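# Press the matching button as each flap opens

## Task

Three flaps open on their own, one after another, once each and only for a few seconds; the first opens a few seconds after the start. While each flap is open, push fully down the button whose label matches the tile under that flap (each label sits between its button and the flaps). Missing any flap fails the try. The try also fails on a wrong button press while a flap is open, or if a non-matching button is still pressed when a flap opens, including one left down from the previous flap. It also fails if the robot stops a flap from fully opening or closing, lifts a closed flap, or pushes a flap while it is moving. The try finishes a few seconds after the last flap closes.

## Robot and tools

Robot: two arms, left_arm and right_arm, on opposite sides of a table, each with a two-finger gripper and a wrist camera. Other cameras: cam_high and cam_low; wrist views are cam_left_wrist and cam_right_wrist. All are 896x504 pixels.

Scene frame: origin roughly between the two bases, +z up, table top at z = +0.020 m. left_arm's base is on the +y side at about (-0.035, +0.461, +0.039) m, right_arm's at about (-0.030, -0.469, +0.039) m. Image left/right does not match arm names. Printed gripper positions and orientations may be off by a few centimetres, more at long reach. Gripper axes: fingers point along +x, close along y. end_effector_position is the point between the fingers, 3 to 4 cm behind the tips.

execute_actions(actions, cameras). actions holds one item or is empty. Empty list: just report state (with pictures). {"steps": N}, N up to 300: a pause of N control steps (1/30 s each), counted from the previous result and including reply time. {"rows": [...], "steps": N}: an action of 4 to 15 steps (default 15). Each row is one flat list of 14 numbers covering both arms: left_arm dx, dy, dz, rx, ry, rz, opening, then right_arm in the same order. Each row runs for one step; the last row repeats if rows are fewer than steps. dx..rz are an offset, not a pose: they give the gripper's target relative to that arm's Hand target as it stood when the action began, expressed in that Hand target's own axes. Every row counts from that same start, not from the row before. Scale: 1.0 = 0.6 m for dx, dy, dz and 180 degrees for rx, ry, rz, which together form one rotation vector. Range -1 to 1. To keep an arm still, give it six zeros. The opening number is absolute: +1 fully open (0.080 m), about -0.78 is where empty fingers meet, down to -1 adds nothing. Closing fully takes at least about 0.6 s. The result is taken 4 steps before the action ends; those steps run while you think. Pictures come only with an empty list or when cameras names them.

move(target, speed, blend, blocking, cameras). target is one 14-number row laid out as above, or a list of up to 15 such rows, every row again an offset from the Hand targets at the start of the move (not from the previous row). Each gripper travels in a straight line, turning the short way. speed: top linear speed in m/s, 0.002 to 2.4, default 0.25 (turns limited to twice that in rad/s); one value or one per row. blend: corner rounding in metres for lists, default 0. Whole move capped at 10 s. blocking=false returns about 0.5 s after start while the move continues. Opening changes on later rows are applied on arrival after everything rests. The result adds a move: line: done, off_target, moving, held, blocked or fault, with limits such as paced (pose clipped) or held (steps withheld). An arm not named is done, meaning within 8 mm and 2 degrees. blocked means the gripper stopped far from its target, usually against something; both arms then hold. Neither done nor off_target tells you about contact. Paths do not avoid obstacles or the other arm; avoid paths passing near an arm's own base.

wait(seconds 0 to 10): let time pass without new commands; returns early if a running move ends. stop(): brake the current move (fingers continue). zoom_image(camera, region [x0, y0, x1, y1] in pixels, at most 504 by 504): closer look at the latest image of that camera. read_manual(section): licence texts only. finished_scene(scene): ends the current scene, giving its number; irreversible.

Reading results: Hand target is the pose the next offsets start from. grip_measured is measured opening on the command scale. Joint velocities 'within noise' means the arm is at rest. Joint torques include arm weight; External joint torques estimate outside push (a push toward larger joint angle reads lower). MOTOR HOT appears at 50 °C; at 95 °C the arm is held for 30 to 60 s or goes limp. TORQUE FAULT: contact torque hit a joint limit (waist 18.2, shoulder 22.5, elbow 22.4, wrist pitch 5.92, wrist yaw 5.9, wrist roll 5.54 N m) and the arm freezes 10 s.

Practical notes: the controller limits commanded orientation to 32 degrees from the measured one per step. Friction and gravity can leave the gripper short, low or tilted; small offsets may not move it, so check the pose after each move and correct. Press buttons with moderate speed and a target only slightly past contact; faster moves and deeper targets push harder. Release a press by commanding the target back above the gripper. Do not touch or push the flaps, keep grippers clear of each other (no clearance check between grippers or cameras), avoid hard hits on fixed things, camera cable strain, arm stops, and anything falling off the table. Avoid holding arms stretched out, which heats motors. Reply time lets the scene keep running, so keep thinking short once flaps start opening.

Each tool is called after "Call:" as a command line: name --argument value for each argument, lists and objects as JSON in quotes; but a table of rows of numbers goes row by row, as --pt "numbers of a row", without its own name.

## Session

Call:
execute_actions --actions '[]'

Scene clock: 0.00 s of 3960.00 s.
left_arm: end_effector_position=(-0.1572, +0.3759, +0.2053) grip_measured=+1.000 end_effector_quat_wxyz=(+0.609, +0.390, +0.451, -0.524) | right_arm: end_effector_position=(-0.2447, -0.0885, +0.1660) grip_measured=+1.000 end_effector_quat_wxyz=(+0.513, -0.066, -0.193, +0.834)
Joint positions: left_arm=[-1.246 1.033 0.983 -1.471 -0.29 -1.393 0.08] | right_arm=[0.51 2.002 0.554 1.537 0.043 -0.405 0.08]
Joint velocities: within noise
Joint torques (N m): no reading
External joint torques (N m): no reading
Heat: left arm: hottest wrist pitch 29 °C (+0.0 °C/min); right arm: hottest wrist pitch 26 °C (+0.0 °C/min).
Hand target: left_arm -0.1573, +0.3758, +0.2058; +0.608, +0.389, +0.451, -0.525 | right_arm -0.2448, -0.0884, +0.1671; +0.513, -0.064, -0.194, +0.833

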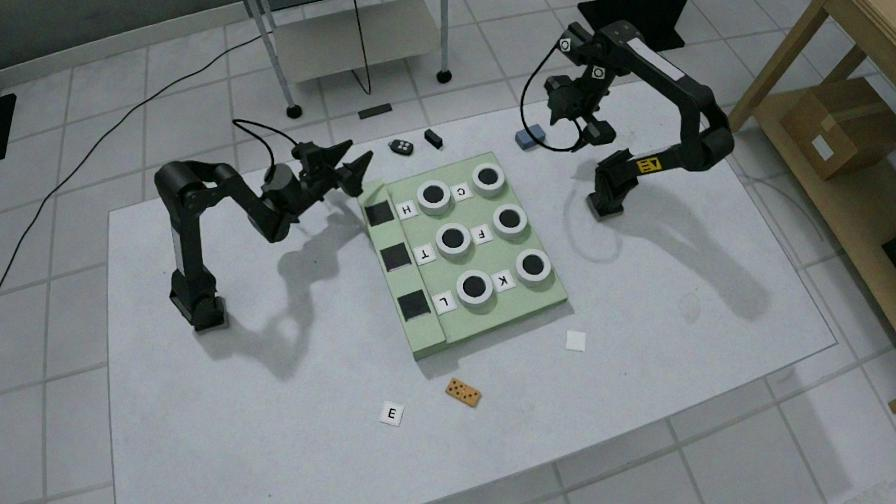

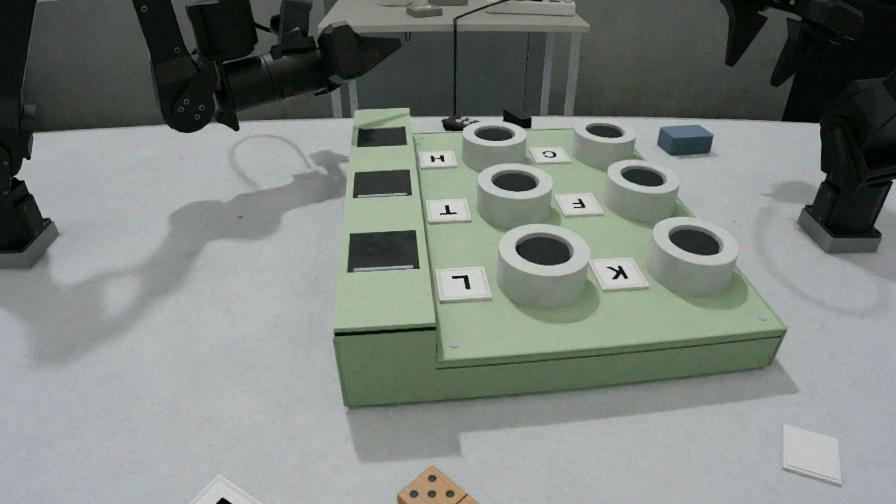

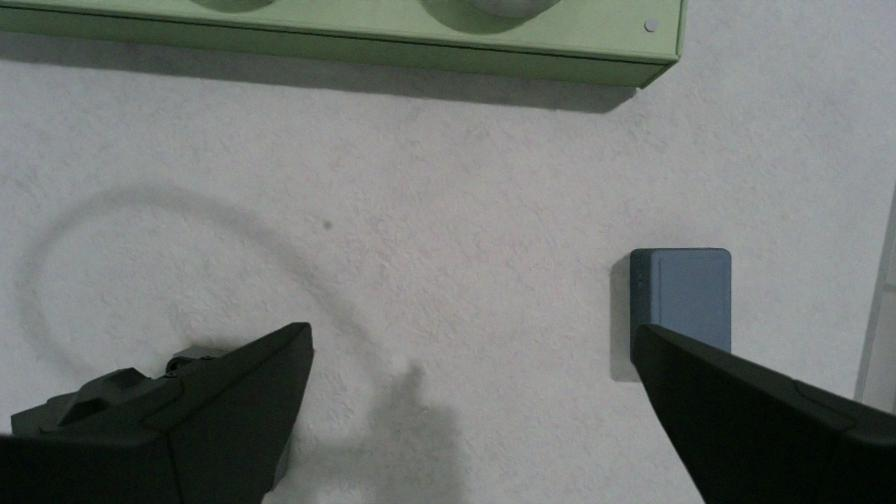

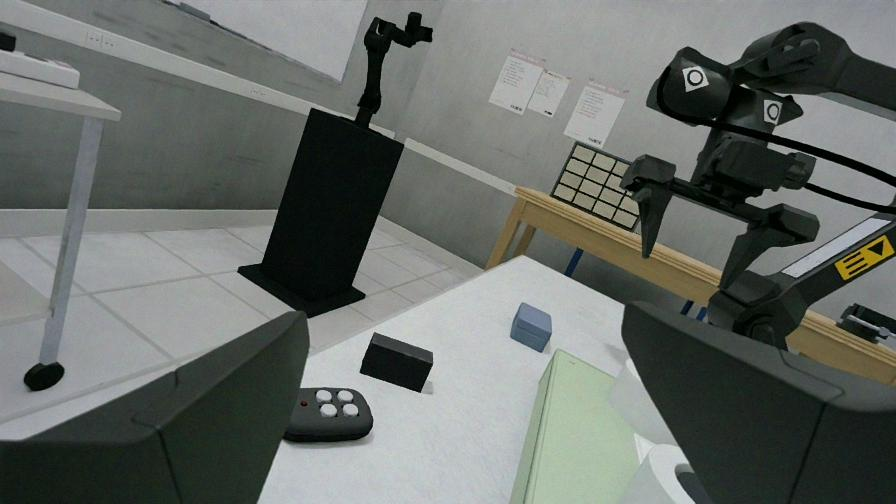

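Call:
move --target '[0.127,0.144,0.366,0.043,-0.072,-0.0184,-1,-0.2,0,0,0,0,0,1]' --speed 0.35

Scene clock: 2.00 s of 3960.00 s.
left_arm: end_effector_position=(-0.0383, +0.1623, +0.1939) grip_measured=-0.759 end_effector_quat_wxyz=(+0.612, +0.356, +0.358, -0.609) | right_arm: end_effector_position=(-0.1896, -0.1926, +0.1545) grip_measured=+1.000 end_effector_quat_wxyz=(+0.503, -0.114, -0.167, +0.840)
Joint positions: left_arm=[-0.01 1.264 0.983 -0.778 -0.011 -0.018 0.001] | right_arm=[0.538 1.667 0.081 1.564 0.069 -0.405 0.08]
Joint velocities: within noise
Joint torques (N m): left_arm=[0.47 -3.68 6.64 1.84 0.11 0.22] | right_arm=[0.35 -4.57 1.7 2 0.14 0.21]
External joint torques (N m): left_arm=[0.49 0.4 0.29 0.74 0.12 0.22] | right_arm=[0.36 -0.83 -1.28 0.29 0.14 0.18]
Heat: left arm: hottest wrist pitch 29 °C (+0.0 °C/min); right arm: hottest wrist pitch 26 °C (+0.0 °C/min).
Hand target: left_arm -0.0376, +0.1587, +0.1968; +0.613, +0.354, +0.354, -0.612 | right_arm -0.1891, -0.1941, +0.1560; +0.513, -0.064, -0.194, +0.834
Off the commanded pose: left_arm 0.005 m, 1 deg | right_arm 0.002 m, 7 deg.
joint sent to its limit (right arm) — joint 4 (wrist pitch), upper limit.
Kept back: nothing.
move: off_target (right_arm)

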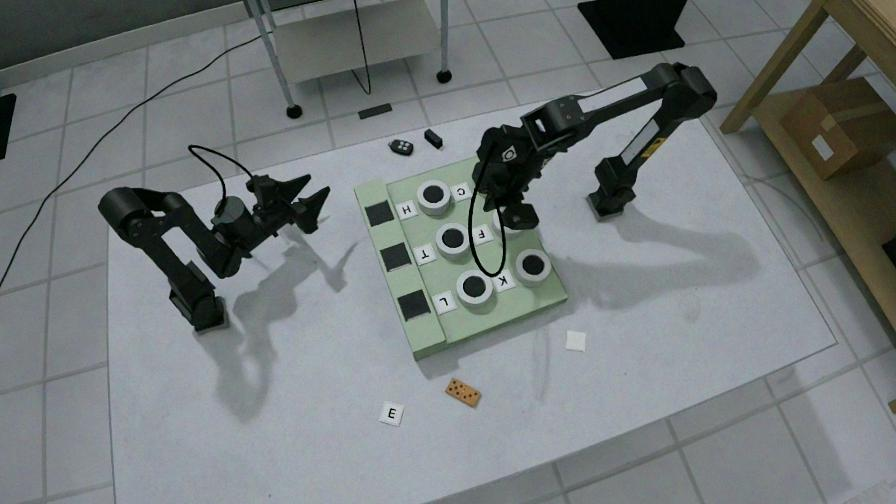

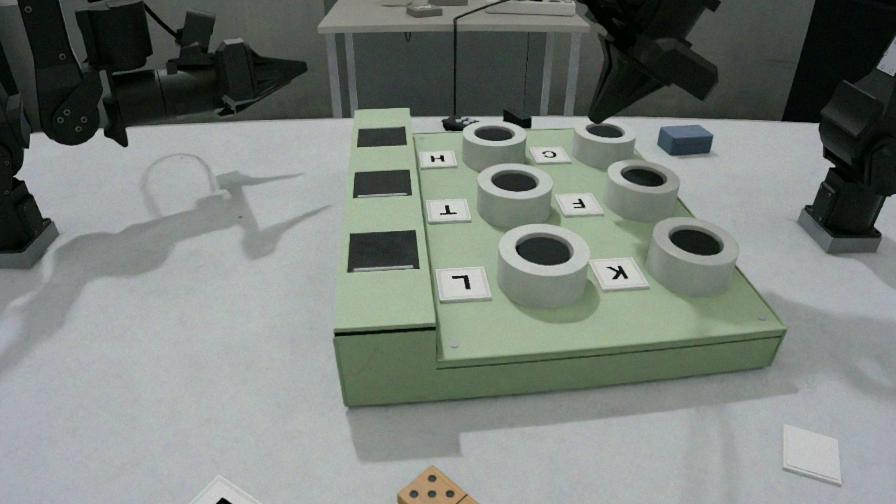

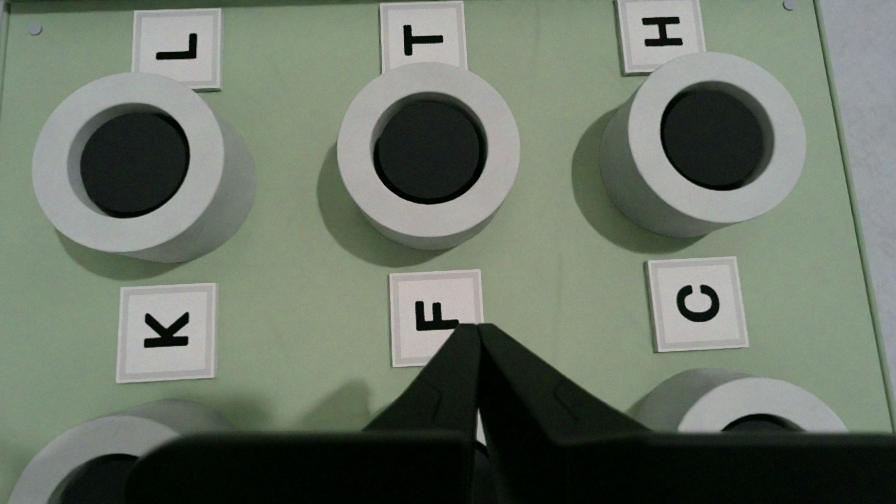

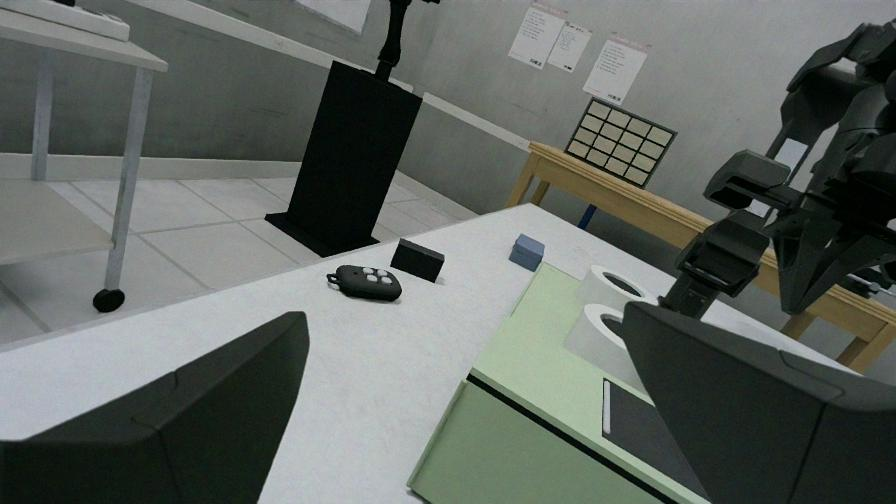

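Call:
move --target '[0.095,0.026,0.081,0,0,0,-1,0,0,0,0,0,0,1]' --speed 0.35

Scene clock: 3.33 s of 3960.00 s.
left_arm: end_effector_position=(-0.0229, +0.0919, +0.1700) grip_measured=-0.759 end_effector_quat_wxyz=(+0.612, +0.356, +0.357, -0.610) | right_arm: end_effector_position=(-0.1895, -0.1927, +0.1546) grip_measured=+1.000 end_effector_quat_wxyz=(+0.503, -0.114, -0.168, +0.840)
Joint positions: left_arm=[0.046 1.55 1.124 -0.631 0.017 0.031 0.001] | right_arm=[0.538 1.666 0.08 1.564 0.07 -0.405 0.08]
Joint velocities: within noise
Joint torques (N m): left_arm=[0.45 -5.54 6.44 1.84 0.13 0.24] | right_arm=[0.31 -4.56 1.75 2 0.15 0.22]
External joint torques (N m): left_arm=[0.44 0.64 0.13 0.72 0.12 0.24] | right_arm=[0.33 -0.83 -1.23 0.3 0.15 0.19]
Heat: left arm: hottest wrist pitch 29 °C (+0.0 °C/min); right arm: hottest wrist pitch 27 °C (+0.0 °C/min).
Hand target: left_arm -0.0219, +0.0882, +0.1715; +0.612, +0.354, +0.354, -0.612 | right_arm -0.1891, -0.1941, +0.1560; +0.514, -0.064, -0.194, +0.833
Off the commanded pose: left_arm 0.004 m, 0 deg | right_arm 0.002 m, 7 deg.
joint sent to its limit (right arm) — joint 4 (wrist pitch), upper limit.
Kept back: nothing.
move: off_target (right_arm)

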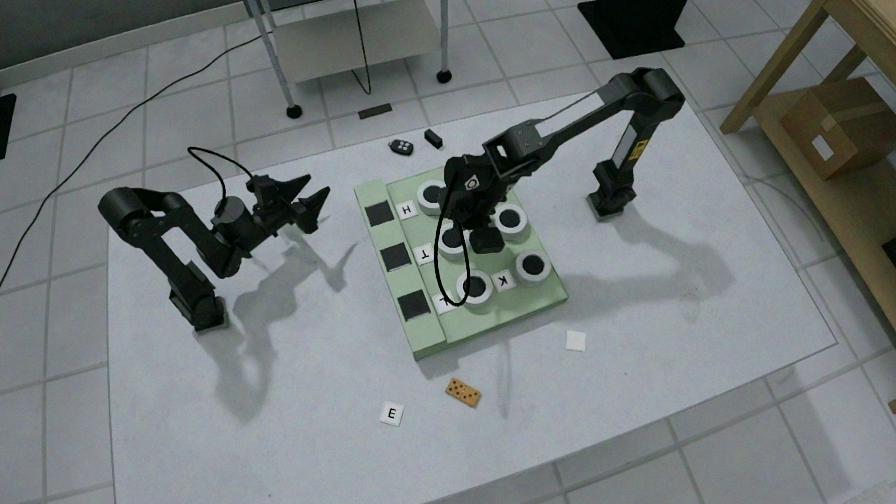

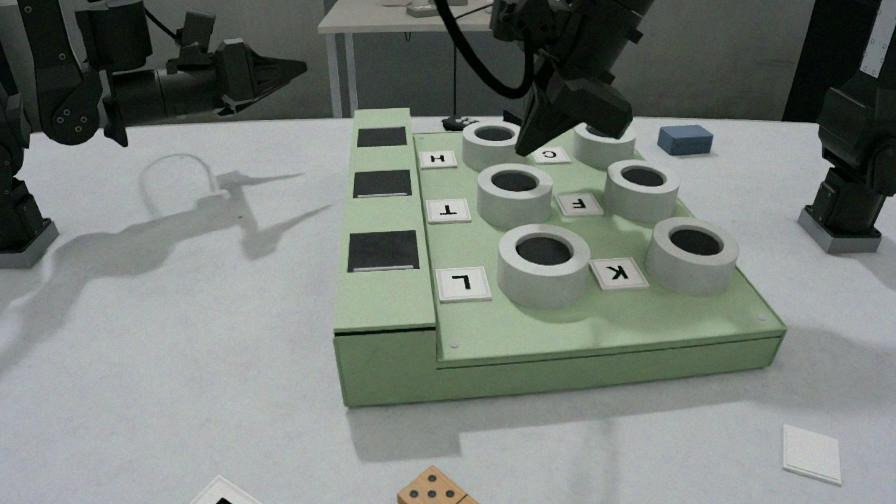

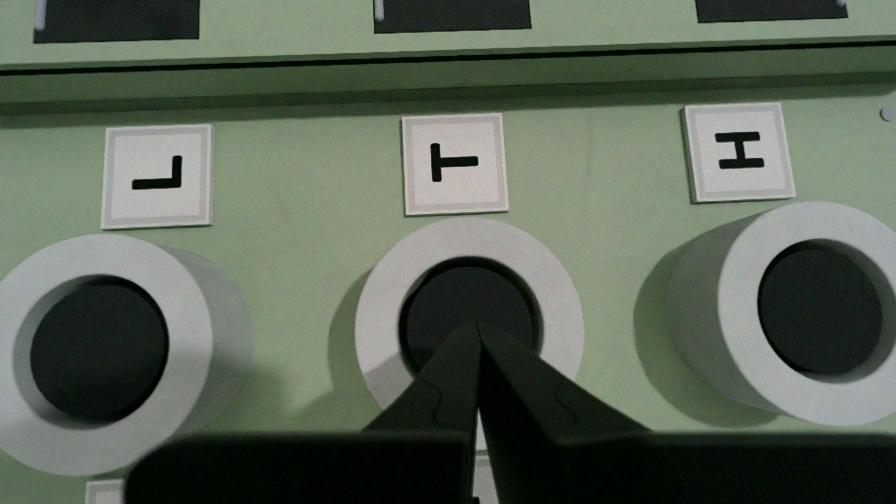

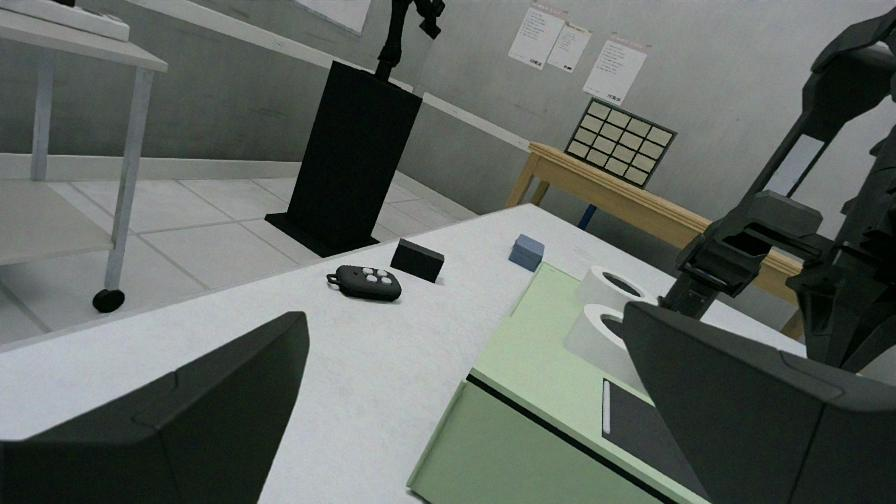

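Call:
move --target '[-0.072,-0.005,-0.083,0,0,0,-1,0,0,0,0,0,0,1]' --speed 0.35 --cameras '["cam_high","cam_low","cam_left_wrist"]'

Scene clock: 4.47 s of 3960.00 s.
left_arm: end_effector_position=(-0.0252, +0.1506, +0.1837) grip_measured=-0.759 end_effector_quat_wxyz=(+0.613, +0.354, +0.355, -0.610) | right_arm: end_effector_position=(-0.1895, -0.1927, +0.1546) grip_measured=+1.000 end_effector_quat_wxyz=(+0.503, -0.114, -0.168, +0.840)
Joint positions: left_arm=[0.046 1.309 0.972 -0.714 0.017 0.031 0.001] | right_arm=[0.538 1.666 0.08 1.564 0.07 -0.405 0.08]
Joint velocities: within noise
Joint torques (N m): left_arm=[0.35 -5.77 4.8 1.45 0.12 0.19] | right_arm=[0.35 -4.58 1.79 2.01 0.14 0.21]
External joint torques (N m): left_arm=[0.34 -1.36 -1.55 0.34 0.11 0.19] | right_arm=[0.34 -0.9 -1.18 0.33 0.14 0.18]
Heat: left arm: hottest wrist pitch 30 °C (+0.0 °C/min); right arm: hottest wrist pitch 27 °C (+0.0 °C/min).
Hand target: left_arm -0.0249, +0.1529, +0.1843; +0.613, +0.354, +0.354, -0.612 | right_arm -0.1891, -0.1941, +0.1560; +0.514, -0.064, -0.194, +0.833
Off the commanded pose: left_arm 0.002 m, 0 deg | right_arm 0.002 m, 7 deg.
joint sent to its limit (right arm) — joint 4 (wrist pitch), upper limit.
Kept back: nothing.
move: off_target (right_arm)
Images, in order (width x height): cam_high 896x504, cam_low 896x504, cam_left_wrist 896x504.

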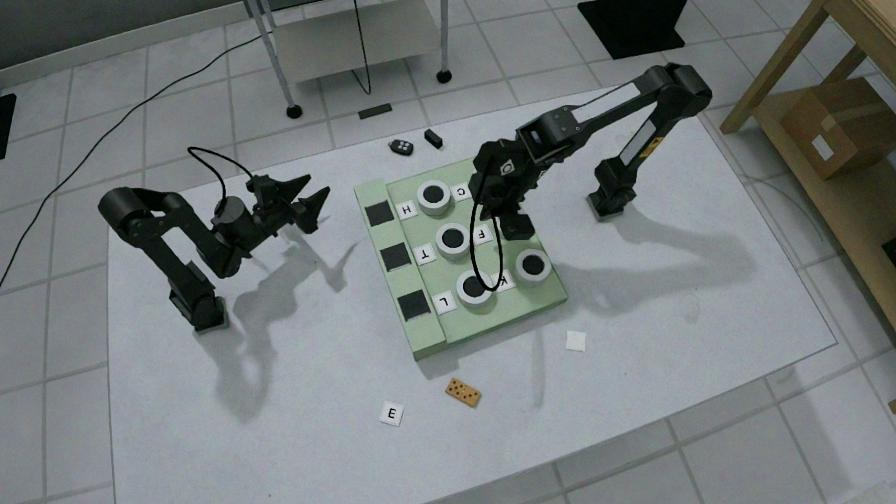

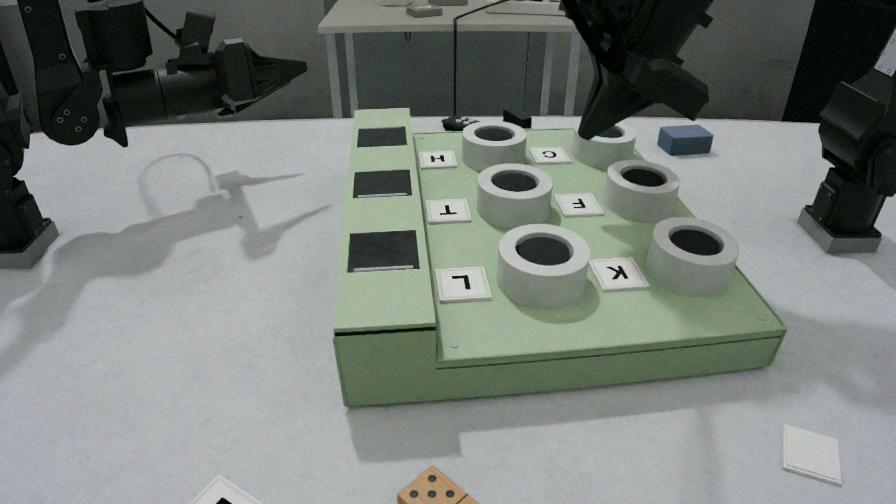

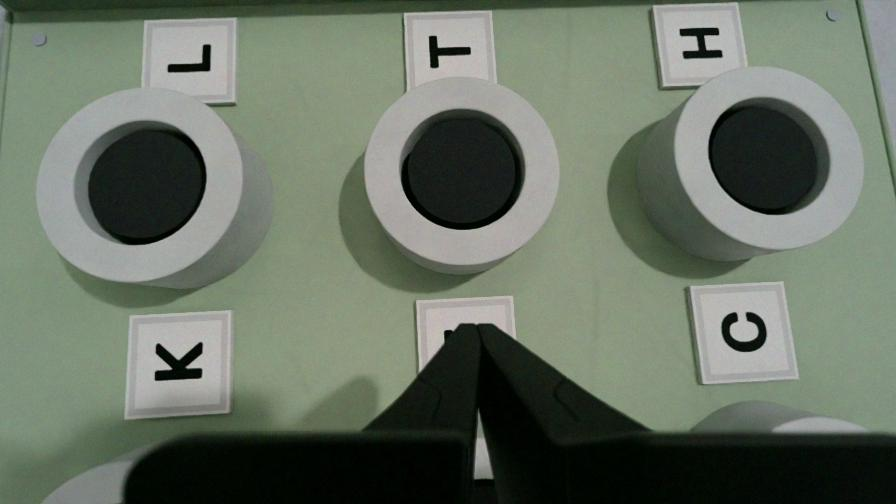

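Call:
wait --seconds 0.4 --cameras '["cam_high","cam_low"]'

Scene clock: 5.10 s of 3960.00 s.
left_arm: end_effector_position=(-0.0252, +0.1506, +0.1838) grip_measured=-0.759 end_effector_quat_wxyz=(+0.613, +0.354, +0.355, -0.610) | right_arm: end_effector_position=(-0.1895, -0.1927, +0.1546) grip_measured=+1.000 end_effector_quat_wxyz=(+0.503, -0.114, -0.168, +0.840)
Joint positions: left_arm=[0.046 1.309 0.972 -0.714 0.017 0.031 0.001] | right_arm=[0.538 1.666 0.08 1.564 0.07 -0.405 0.08]
Joint velocities: within noise
Joint torques (N m): left_arm=[0.24 -5.81 4.79 1.46 0.07 0.19] | right_arm=[0.31 -4.55 1.78 2.01 0.14 0.21]
External joint torques (N m): left_arm=[0.26 -1.3 -1.66 0.32 0.06 0.19] | right_arm=[0.28 -0.86 -1.18 0.32 0.15 0.19]
Heat: left arm: hottest wrist pitch 30 °C (+11.8 °C/min); right arm: hottest wrist pitch 27 °C (+11.8 °C/min).
Hand target: left_arm -0.0249, +0.1529, +0.1843; +0.613, +0.354, +0.354, -0.612 | right_arm -0.1891, -0.1941, +0.1560; +0.514, -0.064, -0.194, +0.833
Off the commanded pose: left_arm 0.002 m, 0 deg | right_arm 0.002 m, 7 deg.
Steps of this call (1-19: nothing new was sent). Readings (end_effector_position of left_arm | right_arm):
1: (-0.0252, +0.1506, +0.1837) | (-0.1895, -0.1927, +0.1546)
2: (-0.0252, +0.1506, +0.1837) | (-0.1895, -0.1927, +0.1546)
4: (-0.0252, +0.1506, +0.1838) | (-0.1895, -0.1927, +0.1546)
8: (-0.0252, +0.1506, +0.1838) | (-0.1895, -0.1927, +0.1546)
19: the state above
Images, in order (width x height): cam_high 896x504, cam_low 896x504.

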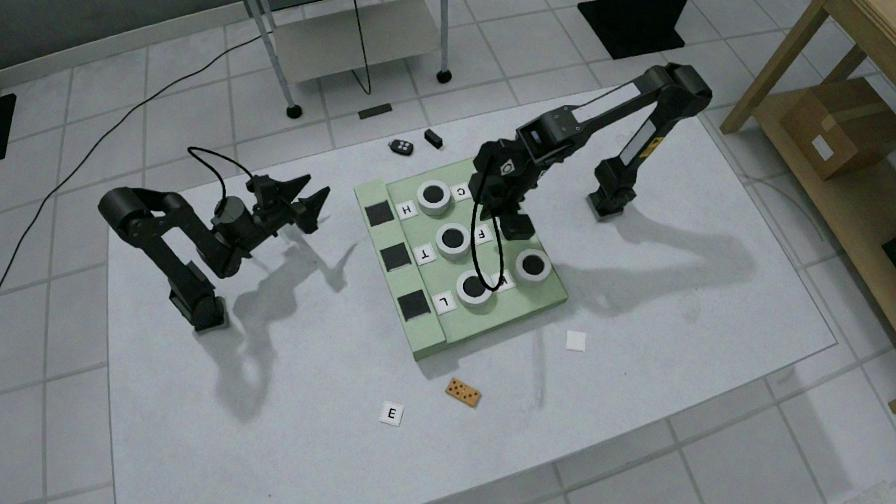

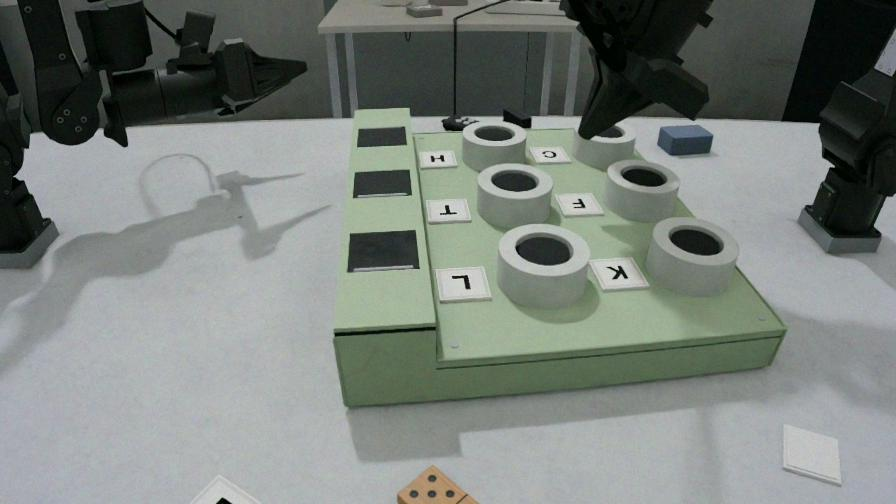

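Call:
wait --seconds 0.4 --cameras '["cam_high","cam_low"]'

Scene clock: 5.60 s of 3960.00 s.
left_arm: end_effector_position=(-0.0252, +0.1506, +0.1838) grip_measured=-0.759 end_effector_quat_wxyz=(+0.613, +0.354, +0.355, -0.610) | right_arm: end_effector_position=(-0.1895, -0.1927, +0.1546) grip_measured=+1.000 end_effector_quat_wxyz=(+0.503, -0.114, -0.168, +0.840)
Joint positions: left_arm=[0.046 1.309 0.972 -0.714 0.017 0.031 0.001] | right_arm=[0.538 1.666 0.08 1.564 0.07 -0.405 0.08]
Joint velocities: within noise
Joint torques (N m): left_arm=[0.34 -5.79 4.83 1.44 0.08 0.16] | right_arm=[0.32 -4.54 1.75 2 0.15 0.21]
External joint torques (N m): left_arm=[0.34 -1.41 -1.5 0.33 0.07 0.16] | right_arm=[0.31 -0.82 -1.23 0.3 0.15 0.19]
Heat: left arm: hottest wrist pitch 30 °C (+10.7 °C/min); right arm: hottest wrist pitch 28 °C (+21.4 °C/min).
Hand target: left_arm -0.0249, +0.1529, +0.1843; +0.613, +0.354, +0.354, -0.612 | right_arm -0.1891, -0.1941, +0.1560; +0.514, -0.064, -0.194, +0.833
Off the commanded pose: left_arm 0.002 m, 0 deg | right_arm 0.002 m, 7 deg.
Steps of this call (1-15: nothing new was sent). Readings (end_effector_position of left_arm | right_arm):
1: (-0.0252, +0.1506, +0.1838) | (-0.1895, -0.1927, +0.1546)
2: (-0.0252, +0.1506, +0.1838) | (-0.1895, -0.1927, +0.1546)
4: (-0.0252, +0.1506, +0.1838) | (-0.1895, -0.1927, +0.1546)
8: (-0.0252, +0.1506, +0.1838) | (-0.1895, -0.1927, +0.1546)
15: the state above
Images, in order (width x height): cam_high 896x504, cam_low 896x504.

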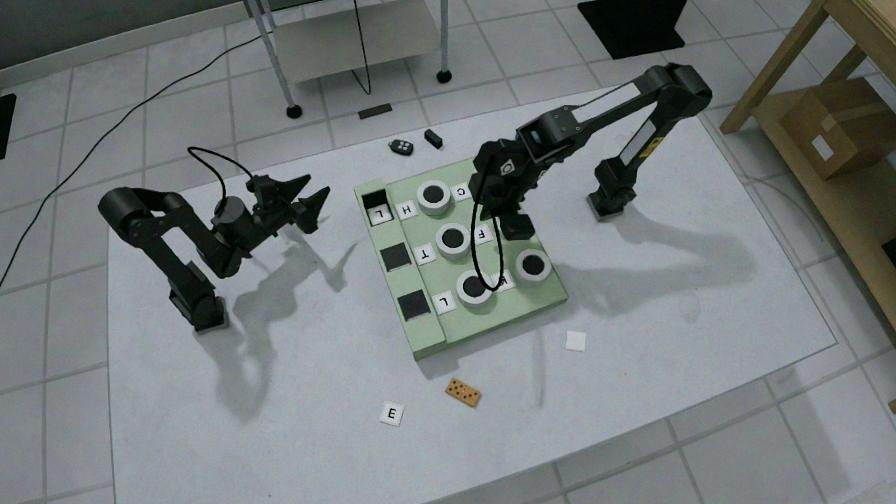

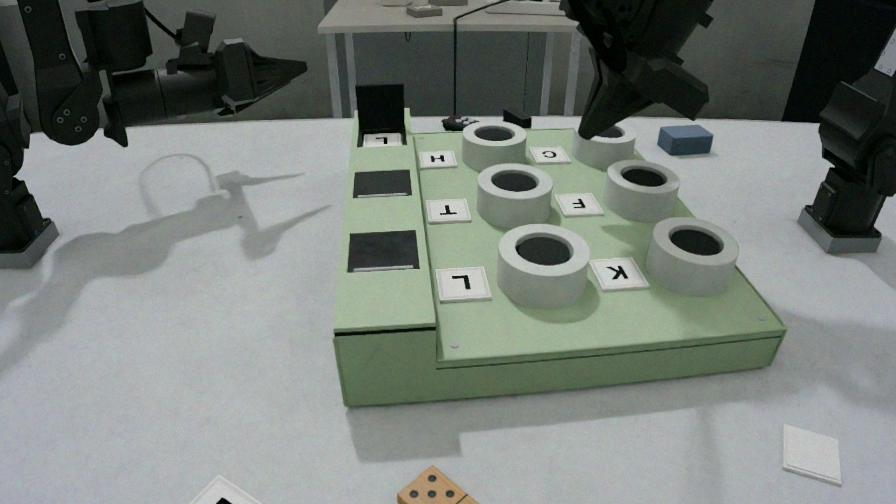

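Call:
move --pt "0.051 0.19 0.075 0 0 0 -1 0 0 0 0 0 0 1" --pt "0.159 0.19 0.0125 0 0 0 -1 0 0 0 0 0 0 1" --speed '[0.45,0.18]' --blend '[0.008,0]' --cameras '["cam_high","cam_low","cam_left_wrist"]'

Scene clock: 7.07 s of 3960.00 s.
left_arm: end_effector_position=(+0.0920, +0.0898, +0.1333) grip_measured=-0.759 end_effector_quat_wxyz=(+0.629, +0.338, +0.325, -0.620) | right_arm: end_effector_position=(-0.1895, -0.1927, +0.1546) grip_measured=+1.000 end_effector_quat_wxyz=(+0.503, -0.114, -0.168, +0.840)
Joint positions: left_arm=[0.414 1.651 1.043 -0.399 0.206 0.351 0.001] | right_arm=[0.538 1.666 0.08 1.564 0.07 -0.405 0.08]
Joint velocities: within noise
Joint torques (N m): left_arm=[0.03 -2.31 2.13 1.24 -0.15 0.21] | right_arm=[0.32 -4.59 1.79 2.01 0.15 0.21]
External joint torques (N m): left_arm=[0.05 4.5 -4.06 0.04 -0.28 0.21] | right_arm=[0.31 -0.9 -1.16 0.34 0.16 0.18]
Heat: left arm: hottest wrist pitch 30 °C (+8.5 °C/min); right arm: hottest wrist pitch 28 °C (+17.0 °C/min).
Hand target: left_arm +0.0891, +0.0991, +0.1053; +0.612, +0.354, +0.354, -0.612 | right_arm -0.1891, -0.1941, +0.1560; +0.514, -0.064, -0.194, +0.833
Off the commanded pose: left_arm 0.029 m, 4 deg | right_arm 0.002 m, 7 deg.
joint sent to its limit (right arm) — joint 4 (wrist pitch), upper limit.
Kept back: nothing.
move: off_target (left_arm, right_arm)
Images, in order (width x height): cam_high 896x504, cam_low 896x504, cam_left_wrist 896x504.

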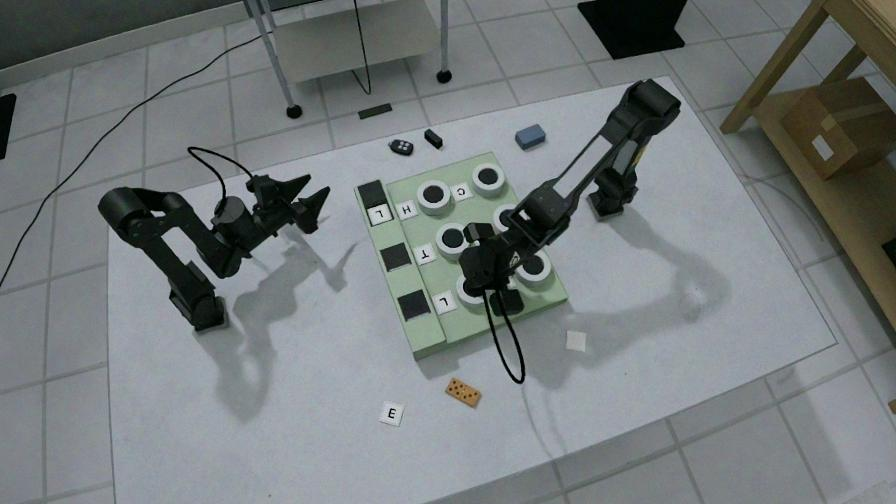

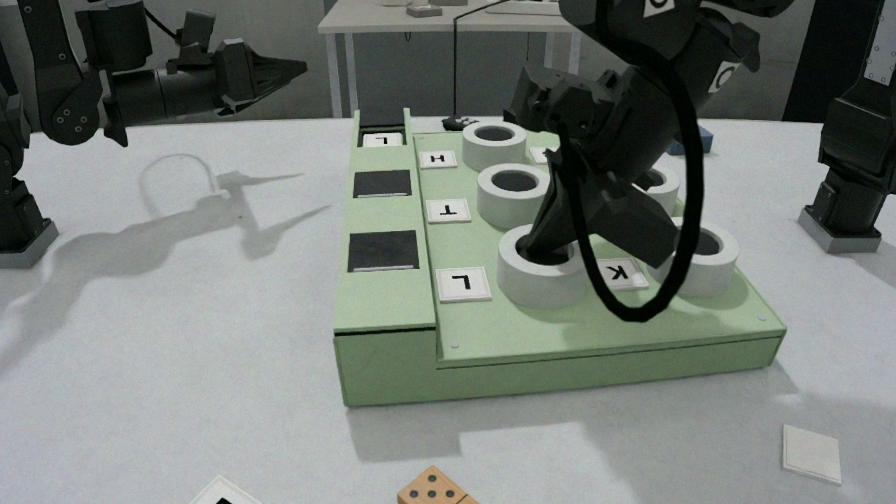

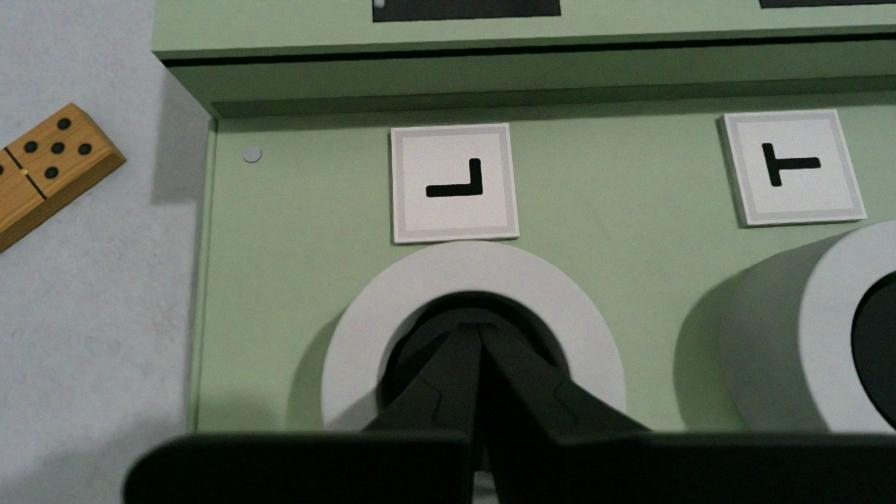

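Call:
move --target '[0.0085,0,-0.032,0,0,0,-1,0,0,0,0,0,0,1]' --speed 0.15 --cameras '["cam_high","cam_left_wrist"]'

Scene clock: 8.37 s of 3960.00 s.
left_arm: end_effector_position=(+0.0925, +0.0893, +0.1400) grip_measured=-0.759 end_effector_quat_wxyz=(+0.640, +0.325, +0.293, -0.632) | right_arm: end_effector_position=(-0.1895, -0.1927, +0.1546) grip_measured=+1.000 end_effector_quat_wxyz=(+0.503, -0.114, -0.168, +0.840)
Joint positions: left_arm=[0.422 1.611 0.99 -0.315 0.224 0.367 0.001] | right_arm=[0.538 1.666 0.08 1.564 0.07 -0.405 0.08]
Joint velocities: within noise
Joint torques (N m): left_arm=[0.07 -4.99 4.27 1.28 0 0.02] | right_arm=[0.03 -3.68 2.26 1.77 0.01 0.04]
External joint torques (N m): left_arm=[0.11 1.53 -1.93 0.02 -0.14 0.02] | right_arm=[0.03 0.01 -0.69 0.09 0.01 0.02]
Heat: left arm: hottest wrist pitch 30 °C (+7.2 °C/min); right arm: hottest wrist pitch 28 °C (+14.3 °C/min).
Hand target: left_arm +0.0915, +0.0927, +0.1302; +0.634, +0.331, +0.305, -0.629 (not the last commanded pose) | right_arm -0.1895, -0.1927, +0.1546; +0.503, -0.114, -0.168, +0.840 (not the last commanded pose)
Off the commanded pose: left_arm 0.054 m, 9 deg | right_arm 0.002 m, 7 deg.
Kept back: nothing.
move: blocked (left_arm; both arms now hold where they are), off_target (right_arm)
Images, in order (width x height): cam_high 896x504, cam_left_wrist 896x504.

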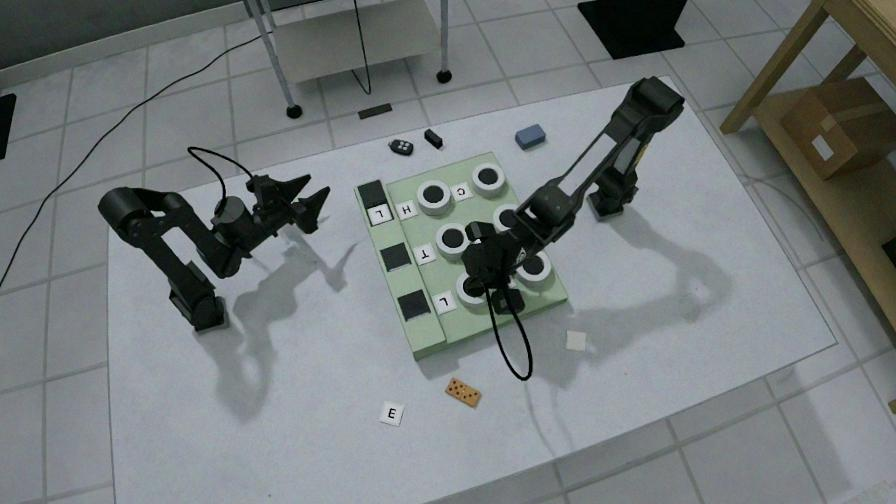

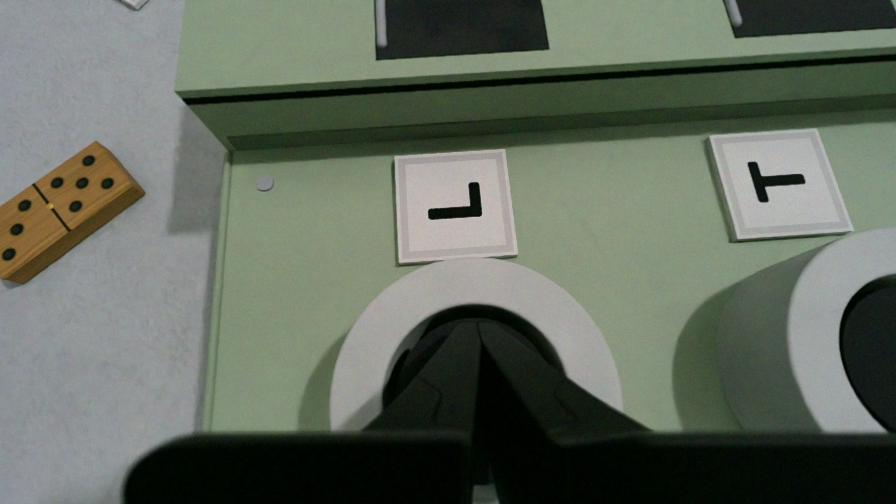

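Call:
move --pt "-0.074 0 0.0545 0 0.015 0 -1 0 0 0 0 0 0 1" --pt "-0.136 -0.192 -0.0215 -0.009 0.0368 -0.0078 -1 0 0 0 0 0 0 1" --speed 0.4 --blend '[0.015,0]' --cameras '["cam_high","cam_low","cam_left_wrist"]'

Scene clock: 9.73 s of 3960.00 s.
left_arm: end_effector_position=(-0.0244, +0.1506, +0.1836) grip_measured=-0.759 end_effector_quat_wxyz=(+0.611, +0.353, +0.355, -0.613) end_effector_velocity=(+0.001, +0.001, +0.001) end_effector_angular_velocity=(+0.003, +0.007, +0.048) | right_arm: end_effector_position=(-0.1895, -0.1927, +0.1546) grip_measured=+1.000 end_effector_quat_wxyz=(+0.503, -0.114, -0.168, +0.840)
Joint positions: left_arm=[0.053 1.309 0.97 -0.712 0.026 0.039 0.001] | right_arm=[0.538 1.666 0.08 1.564 0.07 -0.405 0.08]
Joint velocities: left_arm=[-0.007 -0.002 0.002 -0.007 -0.022 -0.051 0] | right_arm=[within noise]
Joint torques (N m): left_arm=[-0.24 -5.9 4.83 1.43 -0.14 -0.13] | right_arm=[0.02 -3.63 2.29 1.74 0.01 0.04]
External joint torques (N m): left_arm=[-0.27 -1.47 -1.55 0.31 -0.15 -0.13] | right_arm=[0 0.11 -0.7 0.03 0.01 0.02]
Heat: left arm: hottest wrist pitch 30 °C (+6.2 °C/min); right arm: hottest wrist pitch 29 °C (+18.5 °C/min).
Hand target: left_arm -0.0251, +0.1528, +0.1840; +0.612, +0.353, +0.354, -0.612 | right_arm -0.1895, -0.1927, +0.1546; +0.503, -0.114, -0.168, +0.840
Off the commanded pose: left_arm 0.002 m, 0 deg | right_arm 0.000 m, 0 deg.
Kept back: nothing.
move: done
Images, in order (width x height): cam_high 896x504, cam_low 896x504, cam_left_wrist 896x504.

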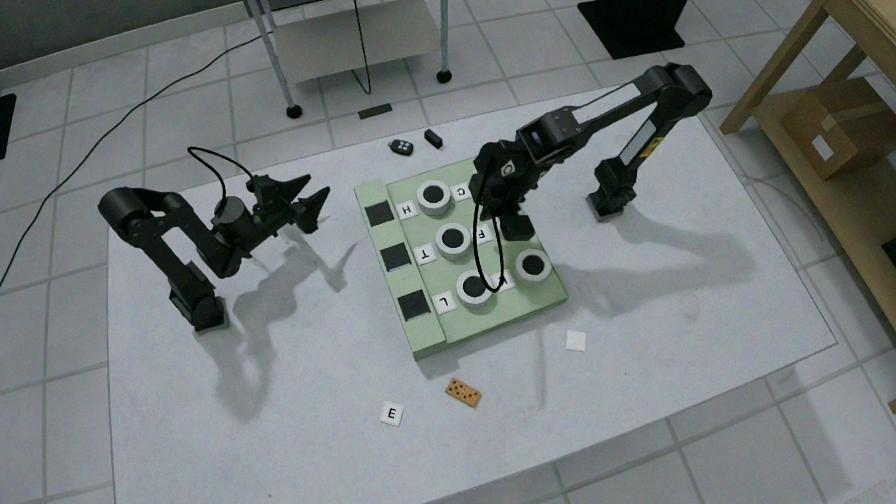

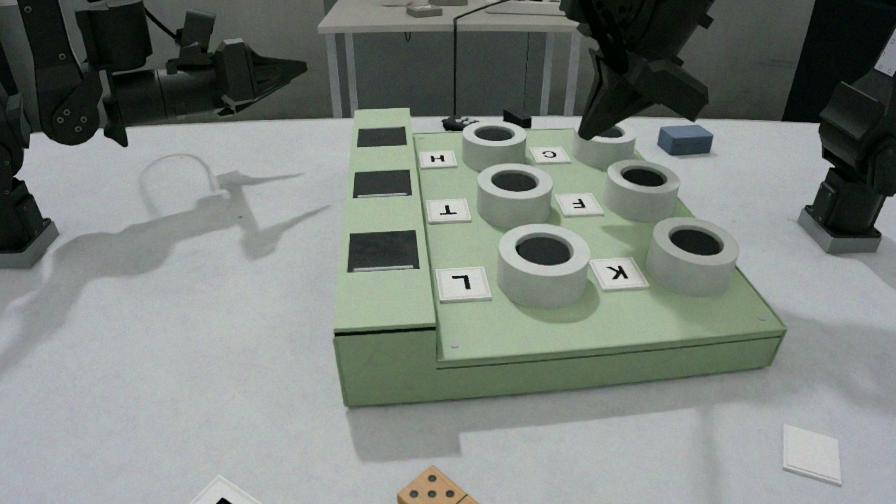

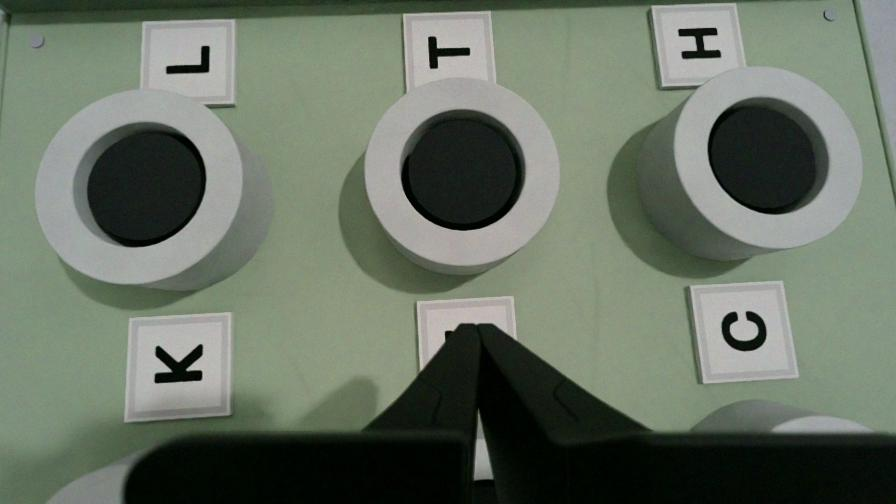

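Call:
wait --seconds 0.3 --cameras '["cam_high","cam_low"]'

Scene clock: 10.10 s of 3960.00 s.
left_arm: end_effector_position=(-0.0245, +0.1506, +0.1836) grip_measured=-0.759 end_effector_quat_wxyz=(+0.611, +0.354, +0.355, -0.613) | right_arm: end_effector_position=(-0.1895, -0.1927, +0.1546) grip_measured=+1.000 end_effector_quat_wxyz=(+0.503, -0.114, -0.168, +0.840)
Joint positions: left_arm=[0.053 1.309 0.97 -0.712 0.026 0.039 0.001] | right_arm=[0.538 1.666 0.08 1.564 0.07 -0.405 0.08]
Joint velocities: within noise
Joint torques (N m): left_arm=[-0.42 -5.85 4.8 1.43 -0.12 -0.13] | right_arm=[0.05 -3.64 2.3 1.75 0.01 0.03]
External joint torques (N m): left_arm=[-0.4 -1.4 -1.61 0.3 -0.14 -0.13] | right_arm=[0.05 0.01 -0.64 0.09 0.01 0.01]
Heat: left arm: hottest wrist pitch 30 °C (+5.9 °C/min); right arm: hottest wrist pitch 29 °C (+17.8 °C/min).
Hand target: left_arm -0.0251, +0.1528, +0.1840; +0.612, +0.353, +0.354, -0.612 | right_arm -0.1895, -0.1927, +0.1546; +0.503, -0.114, -0.168, +0.840
Off the commanded pose: left_arm 0.002 m, 0 deg | right_arm 0.000 m, 0 deg.
Steps of this call (1-11: nothing new was sent). Readings (end_effector_position of left_arm | right_arm):
1: (-0.0245, +0.1506, +0.1836) | (-0.1895, -0.1927, +0.1546)
2: (-0.0245, +0.1506, +0.1836) | (-0.1895, -0.1927, +0.1546)
4: (-0.0245, +0.1506, +0.1836) | (-0.1895, -0.1927, +0.1546)
8: (-0.0245, +0.1506, +0.1836) | (-0.1895, -0.1927, +0.1546)
11: the state above
Images, in order (width x height): cam_high 896x504, cam_low 896x504.

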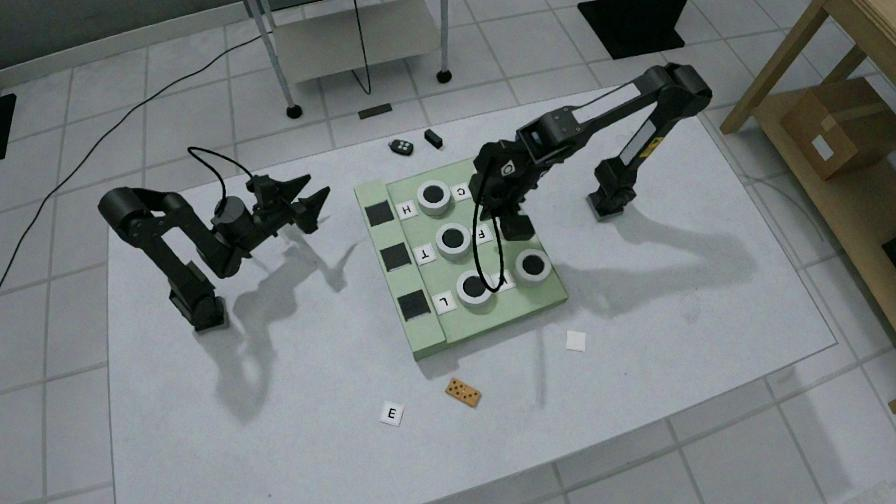

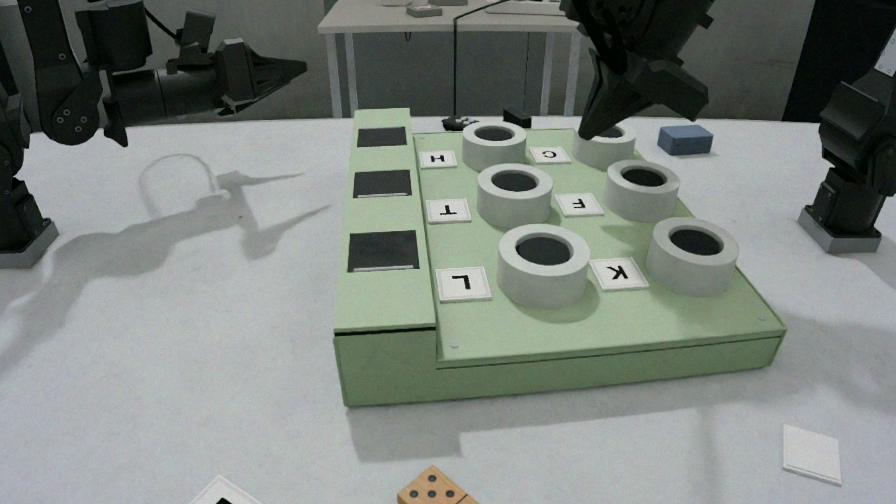

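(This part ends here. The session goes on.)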